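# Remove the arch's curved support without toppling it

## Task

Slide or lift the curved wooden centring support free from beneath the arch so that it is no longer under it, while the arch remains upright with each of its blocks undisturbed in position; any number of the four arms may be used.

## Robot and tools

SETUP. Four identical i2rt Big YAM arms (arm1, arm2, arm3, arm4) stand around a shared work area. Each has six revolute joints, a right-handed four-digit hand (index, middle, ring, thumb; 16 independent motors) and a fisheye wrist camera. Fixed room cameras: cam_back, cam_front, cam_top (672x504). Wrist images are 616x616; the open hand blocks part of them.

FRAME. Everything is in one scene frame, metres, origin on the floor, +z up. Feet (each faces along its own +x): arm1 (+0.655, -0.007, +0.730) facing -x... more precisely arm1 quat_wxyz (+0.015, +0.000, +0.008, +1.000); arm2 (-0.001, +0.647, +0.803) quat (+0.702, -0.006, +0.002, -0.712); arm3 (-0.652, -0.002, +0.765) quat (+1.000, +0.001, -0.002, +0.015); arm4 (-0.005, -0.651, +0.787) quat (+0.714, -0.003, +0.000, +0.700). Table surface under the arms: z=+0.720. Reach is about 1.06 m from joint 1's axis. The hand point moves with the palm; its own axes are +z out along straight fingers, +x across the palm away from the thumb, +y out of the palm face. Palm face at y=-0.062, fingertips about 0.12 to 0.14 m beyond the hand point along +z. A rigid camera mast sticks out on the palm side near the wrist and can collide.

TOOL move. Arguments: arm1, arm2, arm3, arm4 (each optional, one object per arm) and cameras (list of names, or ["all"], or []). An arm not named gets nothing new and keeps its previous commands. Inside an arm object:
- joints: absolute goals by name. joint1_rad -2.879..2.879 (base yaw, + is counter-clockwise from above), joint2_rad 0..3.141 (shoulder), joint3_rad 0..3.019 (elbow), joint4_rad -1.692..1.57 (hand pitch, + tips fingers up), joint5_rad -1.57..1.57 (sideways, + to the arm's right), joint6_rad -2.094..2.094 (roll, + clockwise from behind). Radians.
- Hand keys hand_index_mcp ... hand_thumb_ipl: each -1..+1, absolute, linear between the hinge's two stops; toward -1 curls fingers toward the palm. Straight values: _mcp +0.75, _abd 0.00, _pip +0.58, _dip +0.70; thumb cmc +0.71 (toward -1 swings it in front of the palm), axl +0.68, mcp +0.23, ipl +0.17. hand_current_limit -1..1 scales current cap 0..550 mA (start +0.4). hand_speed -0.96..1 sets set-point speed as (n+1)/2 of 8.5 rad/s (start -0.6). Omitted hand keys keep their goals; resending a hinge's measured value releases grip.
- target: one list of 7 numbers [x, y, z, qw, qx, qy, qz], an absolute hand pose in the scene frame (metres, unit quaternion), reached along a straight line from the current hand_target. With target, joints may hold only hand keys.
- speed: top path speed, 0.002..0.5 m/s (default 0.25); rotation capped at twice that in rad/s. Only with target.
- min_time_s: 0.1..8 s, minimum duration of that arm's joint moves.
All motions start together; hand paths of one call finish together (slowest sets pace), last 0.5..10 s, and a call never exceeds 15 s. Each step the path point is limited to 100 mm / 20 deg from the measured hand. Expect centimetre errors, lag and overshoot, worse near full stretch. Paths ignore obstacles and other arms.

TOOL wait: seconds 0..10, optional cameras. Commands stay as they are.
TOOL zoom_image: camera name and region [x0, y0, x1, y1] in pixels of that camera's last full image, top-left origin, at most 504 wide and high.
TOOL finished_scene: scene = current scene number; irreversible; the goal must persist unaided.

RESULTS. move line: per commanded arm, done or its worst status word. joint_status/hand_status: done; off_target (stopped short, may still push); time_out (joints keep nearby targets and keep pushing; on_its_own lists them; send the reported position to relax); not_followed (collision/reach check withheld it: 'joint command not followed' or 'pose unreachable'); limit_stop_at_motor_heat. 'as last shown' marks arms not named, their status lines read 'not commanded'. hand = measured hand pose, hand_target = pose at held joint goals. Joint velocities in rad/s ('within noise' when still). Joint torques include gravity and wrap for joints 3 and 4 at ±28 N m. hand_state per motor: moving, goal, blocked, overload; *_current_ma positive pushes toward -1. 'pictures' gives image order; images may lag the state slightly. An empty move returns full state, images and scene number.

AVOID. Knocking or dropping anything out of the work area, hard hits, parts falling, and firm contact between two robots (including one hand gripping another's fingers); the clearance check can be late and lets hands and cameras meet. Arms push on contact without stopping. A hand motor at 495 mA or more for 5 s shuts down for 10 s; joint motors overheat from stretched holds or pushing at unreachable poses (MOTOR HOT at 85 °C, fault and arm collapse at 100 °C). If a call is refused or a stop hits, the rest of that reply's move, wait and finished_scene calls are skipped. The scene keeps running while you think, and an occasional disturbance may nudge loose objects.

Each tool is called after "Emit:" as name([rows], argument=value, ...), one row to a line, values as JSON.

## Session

Emit:
move()

Scene clock: 0.00 s.
Joint torques (N m): no reading
Motor temperatures (°C): arm1=[23 22 25 24 25 22] | arm2=[22 25 34 27 24 25] | arm3=[26 27 25 23 23 24] | arm4=[23 23 34 22 24 24]
Heat: arm1: hottest joint3_rad 25 °C; arm2: hottest joint3_rad 34 °C; arm3: hottest joint2_rad 27 °C; arm4: hottest joint3_rad 34 °C.
Joint velocities: within noise
arm1.joint_positions: joint1_rad=-0.191 joint2_rad=+0.534 joint3_rad=+1.354 joint4_rad=-1.221 joint5_rad=-0.072 joint6_rad=+1.114 hand_index_mcp=+0.753 hand_index_abd=+0.000 hand_index_pip=+0.577 hand_index_dip=+0.696 hand_middle_mcp=+0.753 hand_middle_abd=+0.000 hand_middle_pip=+0.577 hand_middle_dip=+0.696 hand_ring_mcp=+0.753 hand_ring_abd=+0.000 hand_ring_pip=+0.577 hand_ring_dip=+0.696 hand_thumb_cmc=+0.714 hand_thumb_axl=+0.677 hand_thumb_mcp=+0.226 hand_thumb_ipl=+0.168 hand_current_limit=+0.400 hand_speed=-0.600
arm1.joint_status: not commanded
arm1.hand_state: goal,goal,goal,goal,goal,goal,goal,goal,goal,goal,goal,goal,goal,goal,goal,goal
arm1.index_mcp_current_ma: 0
arm1.index_abd_current_ma: 0
arm1.index_pip_current_ma: 0
arm1.index_dip_current_ma: 0
arm1.middle_mcp_current_ma: 0
arm1.middle_abd_current_ma: 0
arm1.middle_pip_current_ma: 0
arm1.middle_dip_current_ma: 0
arm1.ring_mcp_current_ma: 0
arm1.ring_abd_current_ma: 0
arm1.ring_pip_current_ma: 0
arm1.ring_dip_current_ma: 0
arm1.thumb_cmc_current_ma: 0
arm1.thumb_axl_current_ma: 0
arm1.thumb_mcp_current_ma: 0
arm1.thumb_ipl_current_ma: 0
arm1.hand_goal_index_mcp: 0.754
arm1.hand_goal_index_abd: 0.000
arm1.hand_goal_index_pip: 0.576
arm1.hand_goal_index_dip: 0.696
arm1.hand_goal_middle_mcp: 0.754
arm1.hand_goal_middle_abd: 0.000
arm1.hand_goal_middle_pip: 0.576
arm1.hand_goal_middle_dip: 0.696
arm1.hand_goal_ring_mcp: 0.754
arm1.hand_goal_ring_abd: 0.000
arm1.hand_goal_ring_pip: 0.576
arm1.hand_goal_ring_dip: 0.696
arm1.hand_goal_thumb_cmc: 0.714
arm1.hand_goal_thumb_axl: 0.678
arm1.hand_goal_thumb_mcp: 0.226
arm1.hand_goal_thumb_ipl: 0.168
arm1.hand: x=+0.4455 y=+0.1248 z=+1.3058 quat_wxyz=(-0.531, -0.113, +0.826, +0.148) (m; scene frame)
arm1.hand_target: x=+0.4490 y=+0.1243 z=+1.3195 quat_wxyz=(-0.543, -0.113, +0.818, +0.153) (m; scene frame)
arm1.hand_status: not commanded
arm2.joint_positions: joint1_rad=-0.424 joint2_rad=+0.625 joint3_rad=+1.380 joint4_rad=-1.167 joint5_rad=+0.021 joint6_rad=+1.113 hand_index_mcp=+0.753 hand_index_abd=+0.000 hand_index_pip=+0.577 hand_index_dip=+0.696 hand_middle_mcp=+0.753 hand_middle_abd=+0.000 hand_middle_pip=+0.577 hand_middle_dip=+0.696 hand_ring_mcp=+0.753 hand_ring_abd=+0.000 hand_ring_pip=+0.577 hand_ring_dip=+0.696 hand_thumb_cmc=+0.714 hand_thumb_axl=+0.677 hand_thumb_mcp=+0.226 hand_thumb_ipl=+0.168 hand_current_limit=+0.400 hand_speed=-0.600
arm2.joint_status: not commanded
arm2.hand_state: goal,goal,goal,goal,goal,goal,goal,goal,goal,goal,goal,goal,goal,goal,goal,goal
arm2.index_mcp_current_ma: 0
arm2.index_abd_current_ma: 0
arm2.index_pip_current_ma: 0
arm2.index_dip_current_ma: 0
arm2.middle_mcp_current_ma: 0
arm2.middle_abd_current_ma: 0
arm2.middle_pip_current_ma: 0
arm2.middle_dip_current_ma: 0
arm2.ring_mcp_current_ma: 0
arm2.ring_abd_current_ma: 0
arm2.ring_pip_current_ma: 0
arm2.ring_dip_current_ma: 0
arm2.thumb_cmc_current_ma: 0
arm2.thumb_axl_current_ma: 0
arm2.thumb_mcp_current_ma: 0
arm2.thumb_ipl_current_ma: 0
arm2.hand_goal_index_mcp: 0.754
arm2.hand_goal_index_abd: 0.000
arm2.hand_goal_index_pip: 0.576
arm2.hand_goal_index_dip: 0.696
arm2.hand_goal_middle_mcp: 0.754
arm2.hand_goal_middle_abd: 0.000
arm2.hand_goal_middle_pip: 0.576
arm2.hand_goal_middle_dip: 0.696
arm2.hand_goal_ring_mcp: 0.754
arm2.hand_goal_ring_abd: 0.000
arm2.hand_goal_ring_pip: 0.576
arm2.hand_goal_ring_dip: 0.696
arm2.hand_goal_thumb_cmc: 0.714
arm2.hand_goal_thumb_axl: 0.678
arm2.hand_goal_thumb_mcp: 0.226
arm2.hand_goal_thumb_ipl: 0.168
arm2.hand: x=-0.1886 y=+0.4486 z=+1.3925 quat_wxyz=(+0.525, +0.593, -0.587, +0.171) (m; scene frame)
arm2.hand_target: x=-0.1869 y=+0.4521 z=+1.4041 quat_wxyz=(+0.534, +0.588, -0.582, +0.175) (m; scene frame)
arm2.hand_status: not commanded
arm3.joint_positions: joint1_rad=-0.402 joint2_rad=+0.628 joint3_rad=+1.359 joint4_rad=-1.207 joint5_rad=+0.071 joint6_rad=+1.046 hand_index_mcp=+0.753 hand_index_abd=+0.000 hand_index_pip=+0.577 hand_index_dip=+0.696 hand_middle_mcp=+0.753 hand_middle_abd=+0.000 hand_middle_pip=+0.577 hand_middle_dip=+0.696 hand_ring_mcp=+0.753 hand_ring_abd=+0.000 hand_ring_pip=+0.577 hand_ring_dip=+0.696 hand_thumb_cmc=+0.714 hand_thumb_axl=+0.677 hand_thumb_mcp=+0.226 hand_thumb_ipl=+0.168 hand_current_limit=+0.400 hand_speed=-0.600
arm3.joint_status: not commanded
arm3.hand_state: goal,goal,goal,goal,goal,goal,goal,goal,goal,goal,goal,goal,goal,goal,goal,goal
arm3.index_mcp_current_ma: 0
arm3.index_abd_current_ma: 0
arm3.index_pip_current_ma: 0
arm3.index_dip_current_ma: 0
arm3.middle_mcp_current_ma: 0
arm3.middle_abd_current_ma: 0
arm3.middle_pip_current_ma: 0
arm3.middle_dip_current_ma: 0
arm3.ring_mcp_current_ma: 0
arm3.ring_abd_current_ma: 0
arm3.ring_pip_current_ma: 0
arm3.ring_dip_current_ma: 0
arm3.thumb_cmc_current_ma: 0
arm3.thumb_axl_current_ma: 0
arm3.thumb_mcp_current_ma: 0
arm3.thumb_ipl_current_ma: 0
arm3.hand_goal_index_mcp: 0.754
arm3.hand_goal_index_abd: 0.000
arm3.hand_goal_index_pip: 0.576
arm3.hand_goal_index_dip: 0.696
arm3.hand_goal_middle_mcp: 0.754
arm3.hand_goal_middle_abd: 0.000
arm3.hand_goal_middle_pip: 0.576
arm3.hand_goal_middle_dip: 0.696
arm3.hand_goal_ring_mcp: 0.754
arm3.hand_goal_ring_abd: 0.000
arm3.hand_goal_ring_pip: 0.576
arm3.hand_goal_ring_dip: 0.696
arm3.hand_goal_thumb_cmc: 0.714
arm3.hand_goal_thumb_axl: 0.678
arm3.hand_goal_thumb_mcp: 0.226
arm3.hand_goal_thumb_ipl: 0.168
arm3.hand: x=-0.4435 y=-0.1898 z=+1.3386 quat_wxyz=(+0.252, +0.851, +0.046, +0.457) (m; scene frame)
arm3.hand_target: x=-0.4473 y=-0.1884 z=+1.3536 quat_wxyz=(+0.258, +0.843, +0.045, +0.470) (m; scene frame)
arm3.hand_status: not commanded
arm4.joint_positions: joint1_rad=-0.645 joint2_rad=+0.632 joint3_rad=+1.316 joint4_rad=-1.349 joint5_rad=+0.066 joint6_rad=+1.131 hand_index_mcp=+0.753 hand_index_abd=+0.000 hand_index_pip=+0.577 hand_index_dip=+0.696 hand_middle_mcp=+0.753 hand_middle_abd=+0.000 hand_middle_pip=+0.577 hand_middle_dip=+0.696 hand_ring_mcp=+0.753 hand_ring_abd=+0.000 hand_ring_pip=+0.577 hand_ring_dip=+0.696 hand_thumb_cmc=+0.714 hand_thumb_axl=+0.677 hand_thumb_mcp=+0.226 hand_thumb_ipl=+0.168 hand_current_limit=+0.400 hand_speed=-0.600
arm4.joint_status: not commanded
arm4.hand_state: goal,goal,goal,goal,goal,goal,goal,goal,goal,goal,goal,goal,goal,goal,goal,goal
arm4.index_mcp_current_ma: 0
arm4.index_abd_current_ma: 0
arm4.index_pip_current_ma: 0
arm4.index_dip_current_ma: 0
arm4.middle_mcp_current_ma: 0
arm4.middle_abd_current_ma: 0
arm4.middle_pip_current_ma: 0
arm4.middle_dip_current_ma: 0
arm4.ring_mcp_current_ma: 0
arm4.ring_abd_current_ma: 0
arm4.ring_pip_current_ma: 0
arm4.ring_dip_current_ma: 0
arm4.thumb_cmc_current_ma: 0
arm4.thumb_axl_current_ma: 0
arm4.thumb_mcp_current_ma: 0
arm4.thumb_ipl_current_ma: 0
arm4.hand_goal_index_mcp: 0.754
arm4.hand_goal_index_abd: 0.000
arm4.hand_goal_index_pip: 0.576
arm4.hand_goal_index_dip: 0.696
arm4.hand_goal_middle_mcp: 0.754
arm4.hand_goal_middle_abd: 0.000
arm4.hand_goal_middle_pip: 0.576
arm4.hand_goal_middle_dip: 0.696
arm4.hand_goal_ring_mcp: 0.754
arm4.hand_goal_ring_abd: 0.000
arm4.hand_goal_ring_pip: 0.576
arm4.hand_goal_ring_dip: 0.696
arm4.hand_goal_thumb_cmc: 0.714
arm4.hand_goal_thumb_axl: 0.678
arm4.hand_goal_thumb_mcp: 0.226
arm4.hand_goal_thumb_ipl: 0.168
arm4.hand: x=+0.2259 y=-0.5104 z=+1.3005 quat_wxyz=(-0.070, +0.711, +0.550, +0.432) (m; scene frame)
arm4.hand_target: x=+0.2246 y=-0.5120 z=+1.3144 quat_wxyz=(-0.073, +0.706, +0.545, +0.446) (m; scene frame)
arm4.hand_status: not commanded
pictures: arm1_cam_wrist, arm2_cam_wrist, arm3_cam_wrist, arm4_cam_wrist, cam_back, cam_front, cam_top
camera_calibration:
arm1_cam_wrist: T_world_to_cam=[[0.266693, 0.87414, -0.405898, 0.333819], [0.853929, -0.409584, -0.321008, 0.0497202], [-0.446855, -0.260998, -0.855687, 1.47678], [0, 0, 0, 1]] pos_world=[0.528424, 0.113997, 1.41512]
arm2_cam_wrist: T_world_to_cam=[[-0.724876, 0.583884, -0.36556, 0.136923], [0.687272, 0.649188, -0.325901, 0.252332], [0.0470287, -0.487477, -0.871868, 1.56683], [0, 0, 0, 1]] pos_world=[-0.147855, 0.520038, 1.49836]
arm3_cam_wrist: T_world_to_cam=[[-0.538297, -0.766078, -0.351228, 0.126019], [-0.757486, 0.622485, -0.196794, -0.0068813], [0.369394, 0.160117, -0.915375, 1.54082], [0, 0, 0, 1]] pos_world=[-0.506546, -0.145887, 1.45333]
arm4_cam_wrist: T_world_to_cam=[[0.460254, -0.831679, -0.310607, -0.0927705], [-0.881472, -0.469756, -0.0483386, -0.0268416], [-0.105707, 0.296039, -0.949309, 1.53418], [0, 0, 0, 1]] pos_world=[0.181212, -0.543943, 1.4263]

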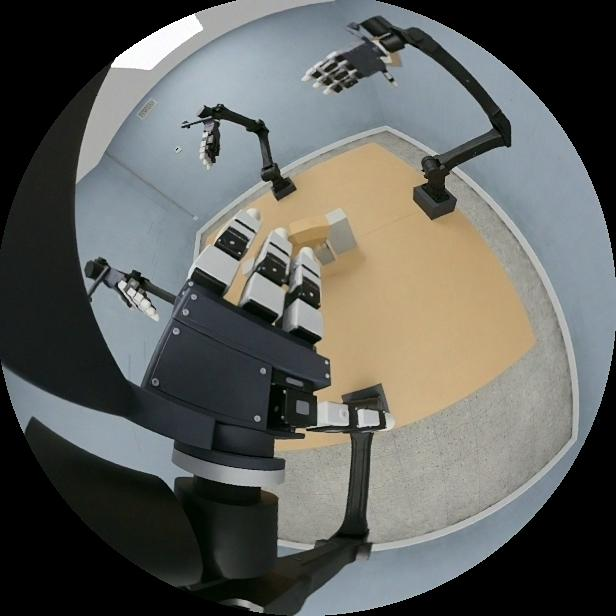

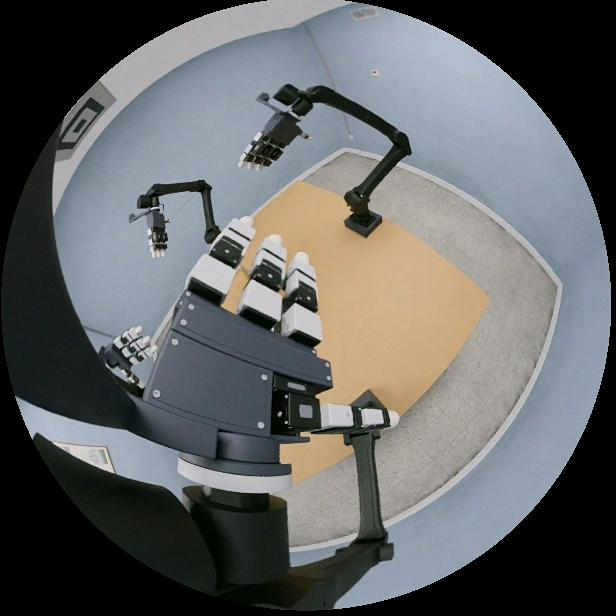

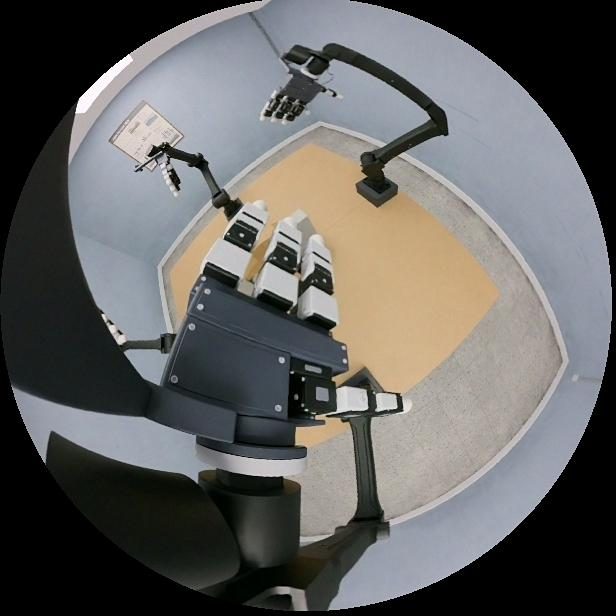

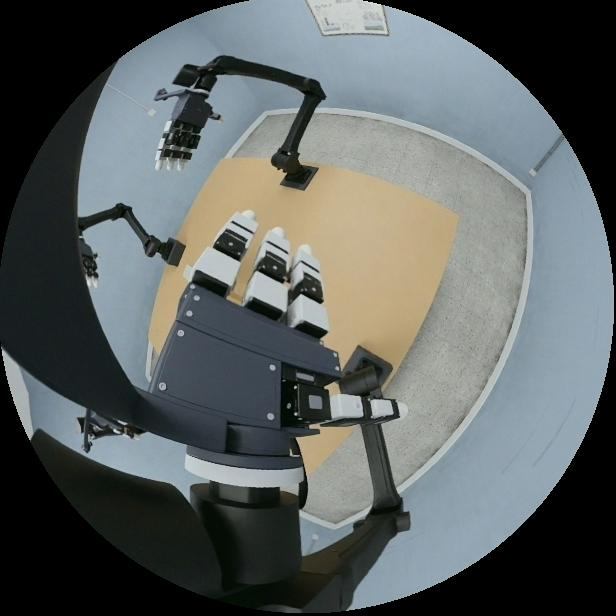

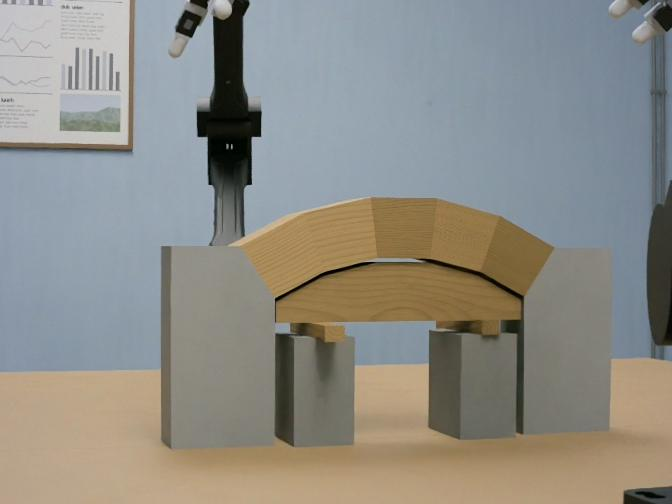

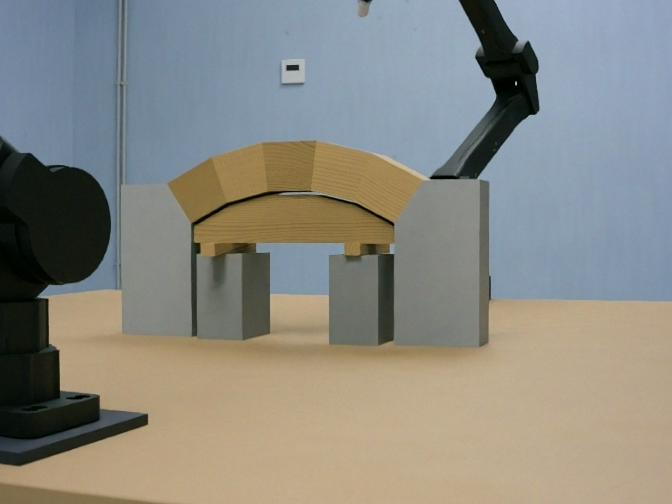

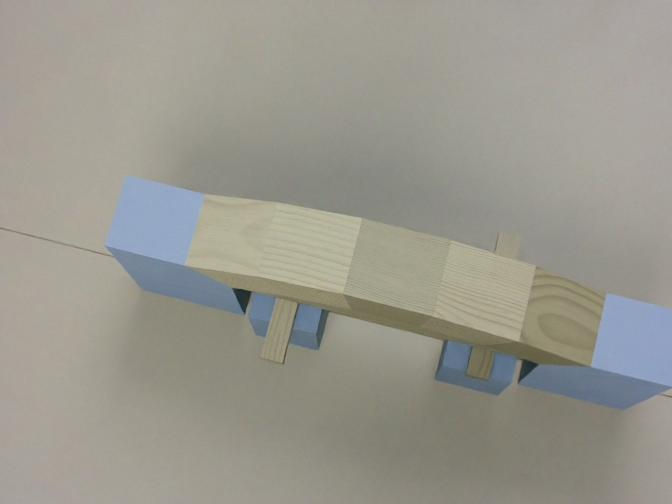

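Emit:
move(arm1={"target": [0.275, -0.113, 0.985, -0.5, -0.5, 0.5, 0.5], "speed": 0.3, "joints": {"hand_index_abd": 0.08, "hand_middle_abd": -0.08, "hand_current_limit": 0.7, "hand_speed": -0.85}}, arm3={"target": [-0.255, 0.044, 0.98, 0.5, 0.5, 0.5, 0.5], "speed": 0.3, "joints": {"hand_index_abd": 0.08, "hand_middle_abd": -0.08, "hand_current_limit": 0.7, "hand_speed": -0.85}}, cameras=["cam_front", "cam_top"])

Scene clock: 97.27 s.
Joint torques (N m): arm1=[0.56 -4.78 4 2.69 -0.11 -0.18] | arm2=[-0.56 2.32 9.78 2.24 0.1 0.03] | arm3=[-1.32 -5.25 5.33 2.73 -0.12 -0.3] | arm4=[-0.67 2.37 11.74 2.26 0.09 -0.02]
Motor temperatures (°C): arm1=[23 22 30 24 25 22] | arm2=[22 25 47 28 24 25] | arm3=[26 27 30 24 23 24] | arm4=[23 23 47 22 24 24]
Heat: arm1: hottest joint3_rad 30 °C; arm2: hottest joint3_rad 47 °C; arm3: hottest joint3_rad 30 °C; arm4: hottest joint3_rad 47 °C.
move: arm1 done; arm3 off_target
Joint velocities: within noise
arm1.joint_positions: joint1_rad=+0.614 joint2_rad=+1.366 joint3_rad=+0.222 joint4_rad=+1.119 joint5_rad=+0.573 joint6_rad=-0.003 hand_index_mcp=+0.763 hand_index_abd=+0.081 hand_index_pip=+0.577 hand_index_dip=+0.696 hand_middle_mcp=+0.764 hand_middle_abd=-0.077 hand_middle_pip=+0.577 hand_middle_dip=+0.696 hand_ring_mcp=+0.765 hand_ring_abd=+0.001 hand_ring_pip=+0.577 hand_ring_dip=+0.696 hand_thumb_cmc=+0.722 hand_thumb_axl=+0.677 hand_thumb_mcp=+0.225 hand_thumb_ipl=+0.168 hand_current_limit=+0.700 hand_speed=-0.850
arm1.joint_status: all done
arm1.hand_state: goal,goal,goal,goal,goal,goal,goal,goal,goal,goal,goal,goal,goal,goal,goal,goal
arm1.index_mcp_current_ma: 13
arm1.index_abd_current_ma: 0
arm1.index_pip_current_ma: 0
arm1.index_dip_current_ma: 0
arm1.middle_mcp_current_ma: 14
arm1.middle_abd_current_ma: 2
arm1.middle_pip_current_ma: 0
arm1.middle_dip_current_ma: 0
arm1.ring_mcp_current_ma: 17
arm1.ring_abd_current_ma: 1
arm1.ring_pip_current_ma: 0
arm1.ring_dip_current_ma: 0
arm1.thumb_cmc_current_ma: 9
arm1.thumb_axl_current_ma: 0
arm1.thumb_mcp_current_ma: -1
arm1.thumb_ipl_current_ma: 0
arm1.hand_goal_index_mcp: 0.754
arm1.hand_goal_index_abd: 0.080
arm1.hand_goal_index_pip: 0.576
arm1.hand_goal_index_dip: 0.696
arm1.hand_goal_middle_mcp: 0.754
arm1.hand_goal_middle_abd: -0.080
arm1.hand_goal_middle_pip: 0.576
arm1.hand_goal_middle_dip: 0.696
arm1.hand_goal_ring_mcp: 0.754
arm1.hand_goal_ring_abd: 0.000
arm1.hand_goal_ring_pip: 0.576
arm1.hand_goal_ring_dip: 0.696
arm1.hand_goal_thumb_cmc: 0.714
arm1.hand_goal_thumb_axl: 0.678
arm1.hand_goal_thumb_mcp: 0.226
arm1.hand_goal_thumb_ipl: 0.168
arm1.hand: x=+0.2756 y=-0.1178 z=+0.9793 quat_wxyz=(-0.497, -0.508, +0.502, +0.492) (m; scene frame)
arm1.hand_target: x=+0.2751 y=-0.1130 z=+0.9850 quat_wxyz=(-0.500, -0.500, +0.500, +0.500) (m; scene frame)
arm1.hand_status: done (0.008 m and 1.4 deg from the pose sent, 0.434 m and 71.9 deg at the start)
arm2, arm4: as last shown
arm2.joint_positions: joint1_rad=-0.424 joint2_rad=+0.625 joint3_rad=+1.380 joint4_rad=-1.167 joint5_rad=+0.021 joint6_rad=+1.113 hand_index_mcp=+0.755 hand_index_abd=+0.001 hand_index_pip=+0.577 hand_index_dip=+0.696 hand_middle_mcp=+0.755 hand_middle_abd=+0.001 hand_middle_pip=+0.577 hand_middle_dip=+0.696 hand_ring_mcp=+0.755 hand_ring_abd=+0.001 hand_ring_pip=+0.577 hand_ring_dip=+0.696 hand_thumb_cmc=+0.715 hand_thumb_axl=+0.677 hand_thumb_mcp=+0.226 hand_thumb_ipl=+0.168 hand_current_limit=+0.400 hand_speed=-0.600
arm3.joint_positions: joint1_rad=+0.283 joint2_rad=+1.600 joint3_rad=+0.161 joint4_rad=+1.388 joint5_rad=+0.305 joint6_rad=+0.015 hand_index_mcp=+0.766 hand_index_abd=+0.081 hand_index_pip=+0.577 hand_index_dip=+0.696 hand_middle_mcp=+0.765 hand_middle_abd=-0.077 hand_middle_pip=+0.577 hand_middle_dip=+0.696 hand_ring_mcp=+0.765 hand_ring_abd=+0.001 hand_ring_pip=+0.577 hand_ring_dip=+0.696 hand_thumb_cmc=+0.723 hand_thumb_axl=+0.677 hand_thumb_mcp=+0.225 hand_thumb_ipl=+0.168 hand_current_limit=+0.700 hand_speed=-0.850
arm3.joint_status: all done
arm3.hand_state: goal,goal,goal,goal,goal,goal,goal,goal,goal,goal,goal,goal,goal,goal,goal,goal
arm3.index_mcp_current_ma: 11
arm3.index_abd_current_ma: 0
arm3.index_pip_current_ma: 0
arm3.index_dip_current_ma: 0
arm3.middle_mcp_current_ma: 9
arm3.middle_abd_current_ma: 1
arm3.middle_pip_current_ma: 0
arm3.middle_dip_current_ma: 0
arm3.ring_mcp_current_ma: 10
arm3.ring_abd_current_ma: 0
arm3.ring_pip_current_ma: 0
arm3.ring_dip_current_ma: 0
arm3.thumb_cmc_current_ma: 6
arm3.thumb_axl_current_ma: 0
arm3.thumb_mcp_current_ma: 0
arm3.thumb_ipl_current_ma: 0
arm3.hand_goal_index_mcp: 0.754
arm3.hand_goal_index_abd: 0.080
arm3.hand_goal_index_pip: 0.576
arm3.hand_goal_index_dip: 0.696
arm3.hand_goal_middle_mcp: 0.754
arm3.hand_goal_middle_abd: -0.080
arm3.hand_goal_middle_pip: 0.576
arm3.hand_goal_middle_dip: 0.696
arm3.hand_goal_ring_mcp: 0.754
arm3.hand_goal_ring_abd: 0.000
arm3.hand_goal_ring_pip: 0.576
arm3.hand_goal_ring_dip: 0.696
arm3.hand_goal_thumb_cmc: 0.714
arm3.hand_goal_thumb_axl: 0.678
arm3.hand_goal_thumb_mcp: 0.226
arm3.hand_goal_thumb_ipl: 0.168
arm3.hand: x=-0.2612 y=+0.0450 z=+0.9678 quat_wxyz=(+0.487, +0.509, +0.513, +0.491) (m; scene frame)
arm3.hand_target: x=-0.2554 y=+0.0439 z=+0.9800 quat_wxyz=(+0.500, +0.500, +0.500, +0.500) (m; scene frame)
arm3.hand_status: off_target (0.014 m and 2.6 deg from the pose sent, 0.468 m and 73.1 deg at the start)
arm4.joint_positions: joint1_rad=-0.645 joint2_rad=+0.632 joint3_rad=+1.316 joint4_rad=-1.349 joint5_rad=+0.066 joint6_rad=+1.131 hand_index_mcp=+0.754 hand_index_abd=+0.000 hand_index_pip=+0.577 hand_index_dip=+0.696 hand_middle_mcp=+0.754 hand_middle_abd=+0.000 hand_middle_pip=+0.577 hand_middle_dip=+0.696 hand_ring_mcp=+0.754 hand_ring_abd=+0.000 hand_ring_pip=+0.577 hand_ring_dip=+0.696 hand_thumb_cmc=+0.714 hand_thumb_axl=+0.677 hand_thumb_mcp=+0.225 hand_thumb_ipl=+0.168 hand_current_limit=+0.400 hand_speed=-0.600
arm4.index_pip_current_ma: 2
arm4.middle_pip_current_ma: 2
arm4.ring_pip_current_ma: 2
arm4.thumb_cmc_current_ma: 1
arm4.thumb_axl_current_ma: -2
arm4.thumb_mcp_current_ma: -2
arm4.thumb_ipl_current_ma: -1
pictures: cam_front, cam_top

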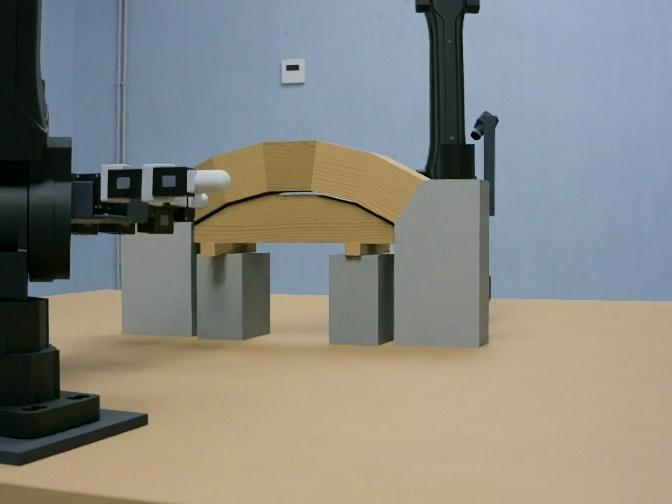

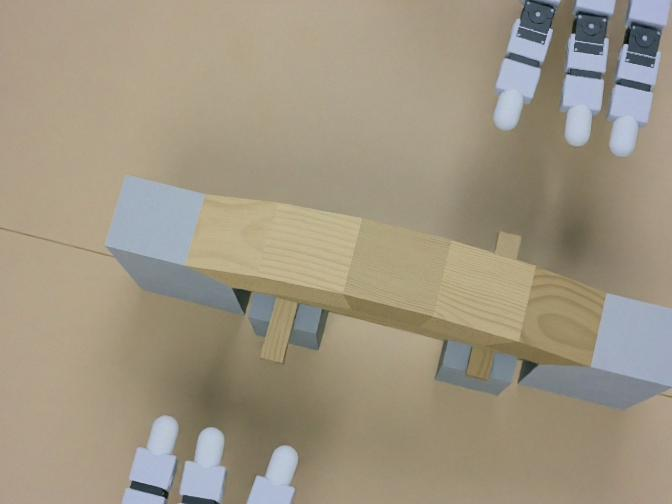

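Emit:
move(arm1={"target": [0.218, -0.117, 0.916, -0.5065, -0.4935, 0.4935, 0.5065], "speed": 0.15}, arm3={"target": [-0.203, 0.0475, 0.913, 0.5065, 0.4935, 0.4935, 0.5065], "speed": 0.15}, cameras=["cam_front", "cam_top", "cam_back"])

Emit:
zoom_image(camera="cam_front", region=[150, 180, 350, 280])

Scene clock: 124.90 s.
Joint torques (N m): arm1=[0.67 -9.23 2.45 2.76 -0.1 -0.16] | arm2=[-0.5 2.49 9.8 2.17 0.11 0.04] | arm3=[-1.38 -7.71 2.81 2.71 -0.08 -0.16] | arm4=[-0.56 1.96 11.66 2.19 0.1 -0.02]
Motor temperatures (°C): arm1=[23 22 30 25 25 22] | arm2=[22 25 48 28 24 25] | arm3=[26 27 29 24 23 24] | arm4=[23 23 48 22 24 24]
Heat: arm1: hottest joint3_rad 30 °C; arm2: hottest joint3_rad 48 °C; arm3: hottest joint3_rad 29 °C; arm4: hottest joint3_rad 48 °C.
move: arm1 off_target; arm3 off_target
Joint velocities: within noise
arm1.joint_positions: joint1_rad=+0.512 joint2_rad=+1.873 joint3_rad=+0.350 joint4_rad=+1.510 joint5_rad=+0.472 joint6_rad=-0.016 hand_index_mcp=+0.763 hand_index_abd=+0.081 hand_index_pip=+0.577 hand_index_dip=+0.696 hand_middle_mcp=+0.764 hand_middle_abd=-0.077 hand_middle_pip=+0.577 hand_middle_dip=+0.696 hand_ring_mcp=+0.765 hand_ring_abd=+0.001 hand_ring_pip=+0.577 hand_ring_dip=+0.696 hand_thumb_cmc=+0.722 hand_thumb_axl=+0.677 hand_thumb_mcp=+0.225 hand_thumb_ipl=+0.168 hand_current_limit=+0.700 hand_speed=-0.850
arm1.joint_status: not commanded
arm1.hand_state: goal,goal,goal,goal,goal,goal,goal,goal,goal,goal,goal,goal,goal,goal,goal,goal
arm1.index_mcp_current_ma: 13
arm1.index_abd_current_ma: 0
arm1.index_pip_current_ma: 0
arm1.index_dip_current_ma: 0
arm1.middle_mcp_current_ma: 14
arm1.middle_abd_current_ma: 2
arm1.middle_pip_current_ma: 0
arm1.middle_dip_current_ma: 0
arm1.ring_mcp_current_ma: 17
arm1.ring_abd_current_ma: 1
arm1.ring_pip_current_ma: 0
arm1.ring_dip_current_ma: 0
arm1.thumb_cmc_current_ma: 9
arm1.thumb_axl_current_ma: 0
arm1.thumb_mcp_current_ma: -1
arm1.thumb_ipl_current_ma: 0
arm1.hand_goal_index_mcp: 0.754
arm1.hand_goal_index_abd: 0.080
arm1.hand_goal_index_pip: 0.576
arm1.hand_goal_index_dip: 0.696
arm1.hand_goal_middle_mcp: 0.754
arm1.hand_goal_middle_abd: -0.080
arm1.hand_goal_middle_pip: 0.576
arm1.hand_goal_middle_dip: 0.696
arm1.hand_goal_ring_mcp: 0.754
arm1.hand_goal_ring_abd: 0.000
arm1.hand_goal_ring_pip: 0.576
arm1.hand_goal_ring_dip: 0.696
arm1.hand_goal_thumb_cmc: 0.714
arm1.hand_goal_thumb_axl: 0.678
arm1.hand_goal_thumb_mcp: 0.226
arm1.hand_goal_thumb_ipl: 0.168
arm1.hand: x=+0.2214 y=-0.1205 z=+0.9048 quat_wxyz=(-0.498, -0.507, +0.498, +0.496) (m; scene frame)
arm1.hand_target: x=+0.2183 y=-0.1169 z=+0.9160 quat_wxyz=(-0.506, -0.493, +0.494, +0.507) (m; scene frame)
arm1.hand_status: off_target (0.012 m and 2.3 deg from the pose sent, 0.086 m and 2.8 deg at the start)
arm2, arm4: as last shown
arm3.joint_positions: joint1_rad=+0.249 joint2_rad=+1.962 joint3_rad=+0.328 joint4_rad=+1.560 joint5_rad=+0.277 joint6_rad=+0.015 hand_index_mcp=+0.766 hand_index_abd=+0.081 hand_index_pip=+0.577 hand_index_dip=+0.696 hand_middle_mcp=+0.765 hand_middle_abd=-0.077 hand_middle_pip=+0.577 hand_middle_dip=+0.696 hand_ring_mcp=+0.765 hand_ring_abd=+0.001 hand_ring_pip=+0.577 hand_ring_dip=+0.696 hand_thumb_cmc=+0.723 hand_thumb_axl=+0.677 hand_thumb_mcp=+0.225 hand_thumb_ipl=+0.168 hand_current_limit=+0.700 hand_speed=-0.850
arm3.joint_status: not commanded
arm3.hand_state: goal,goal,goal,goal,goal,goal,goal,goal,goal,goal,goal,goal,goal,goal,goal,goal
arm3.index_mcp_current_ma: 11
arm3.index_abd_current_ma: 0
arm3.index_pip_current_ma: 0
arm3.index_dip_current_ma: 0
arm3.middle_mcp_current_ma: 9
arm3.middle_abd_current_ma: 1
arm3.middle_pip_current_ma: 0
arm3.middle_dip_current_ma: 0
arm3.ring_mcp_current_ma: 10
arm3.ring_abd_current_ma: 0
arm3.ring_pip_current_ma: 0
arm3.ring_dip_current_ma: 0
arm3.thumb_cmc_current_ma: 6
arm3.thumb_axl_current_ma: 0
arm3.thumb_mcp_current_ma: 0
arm3.thumb_ipl_current_ma: 0
arm3.hand_goal_index_mcp: 0.754
arm3.hand_goal_index_abd: 0.080
arm3.hand_goal_index_pip: 0.576
arm3.hand_goal_index_dip: 0.696
arm3.hand_goal_middle_mcp: 0.754
arm3.hand_goal_middle_abd: -0.080
arm3.hand_goal_middle_pip: 0.576
arm3.hand_goal_middle_dip: 0.696
arm3.hand_goal_ring_mcp: 0.754
arm3.hand_goal_ring_abd: 0.000
arm3.hand_goal_ring_pip: 0.576
arm3.hand_goal_ring_dip: 0.696
arm3.hand_goal_thumb_cmc: 0.714
arm3.hand_goal_thumb_axl: 0.678
arm3.hand_goal_thumb_mcp: 0.226
arm3.hand_goal_thumb_ipl: 0.168
arm3.hand: x=-0.2056 y=+0.0521 z=+0.9072 quat_wxyz=(+0.483, +0.515, +0.518, +0.482) (m; scene frame)
arm3.hand_target: x=-0.2028 y=+0.0477 z=+0.9134 quat_wxyz=(+0.491, +0.512, +0.506, +0.490) (m; scene frame)
arm3.hand_status: off_target (0.008 m and 5.4 deg from the pose sent, 0.080 m and 4.1 deg at the start; a joint's target at an end of its range on 28 of 37 steps)
pictures: cam_back, cam_front, cam_top

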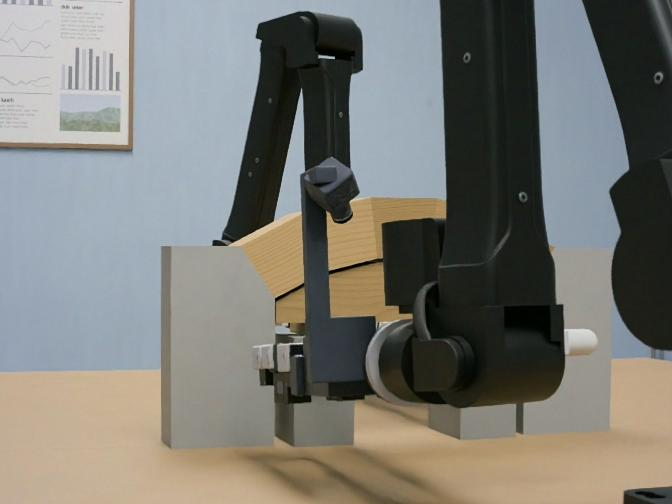

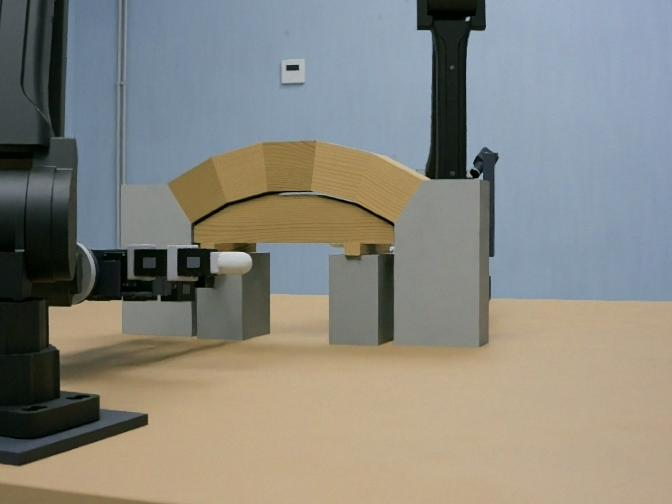

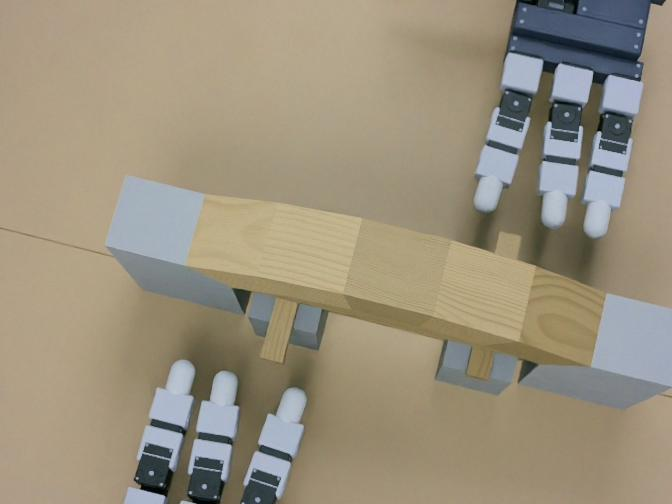

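Scaled by 2.520 from the camera's 672x504 image, which has a finer 960x720 frame.

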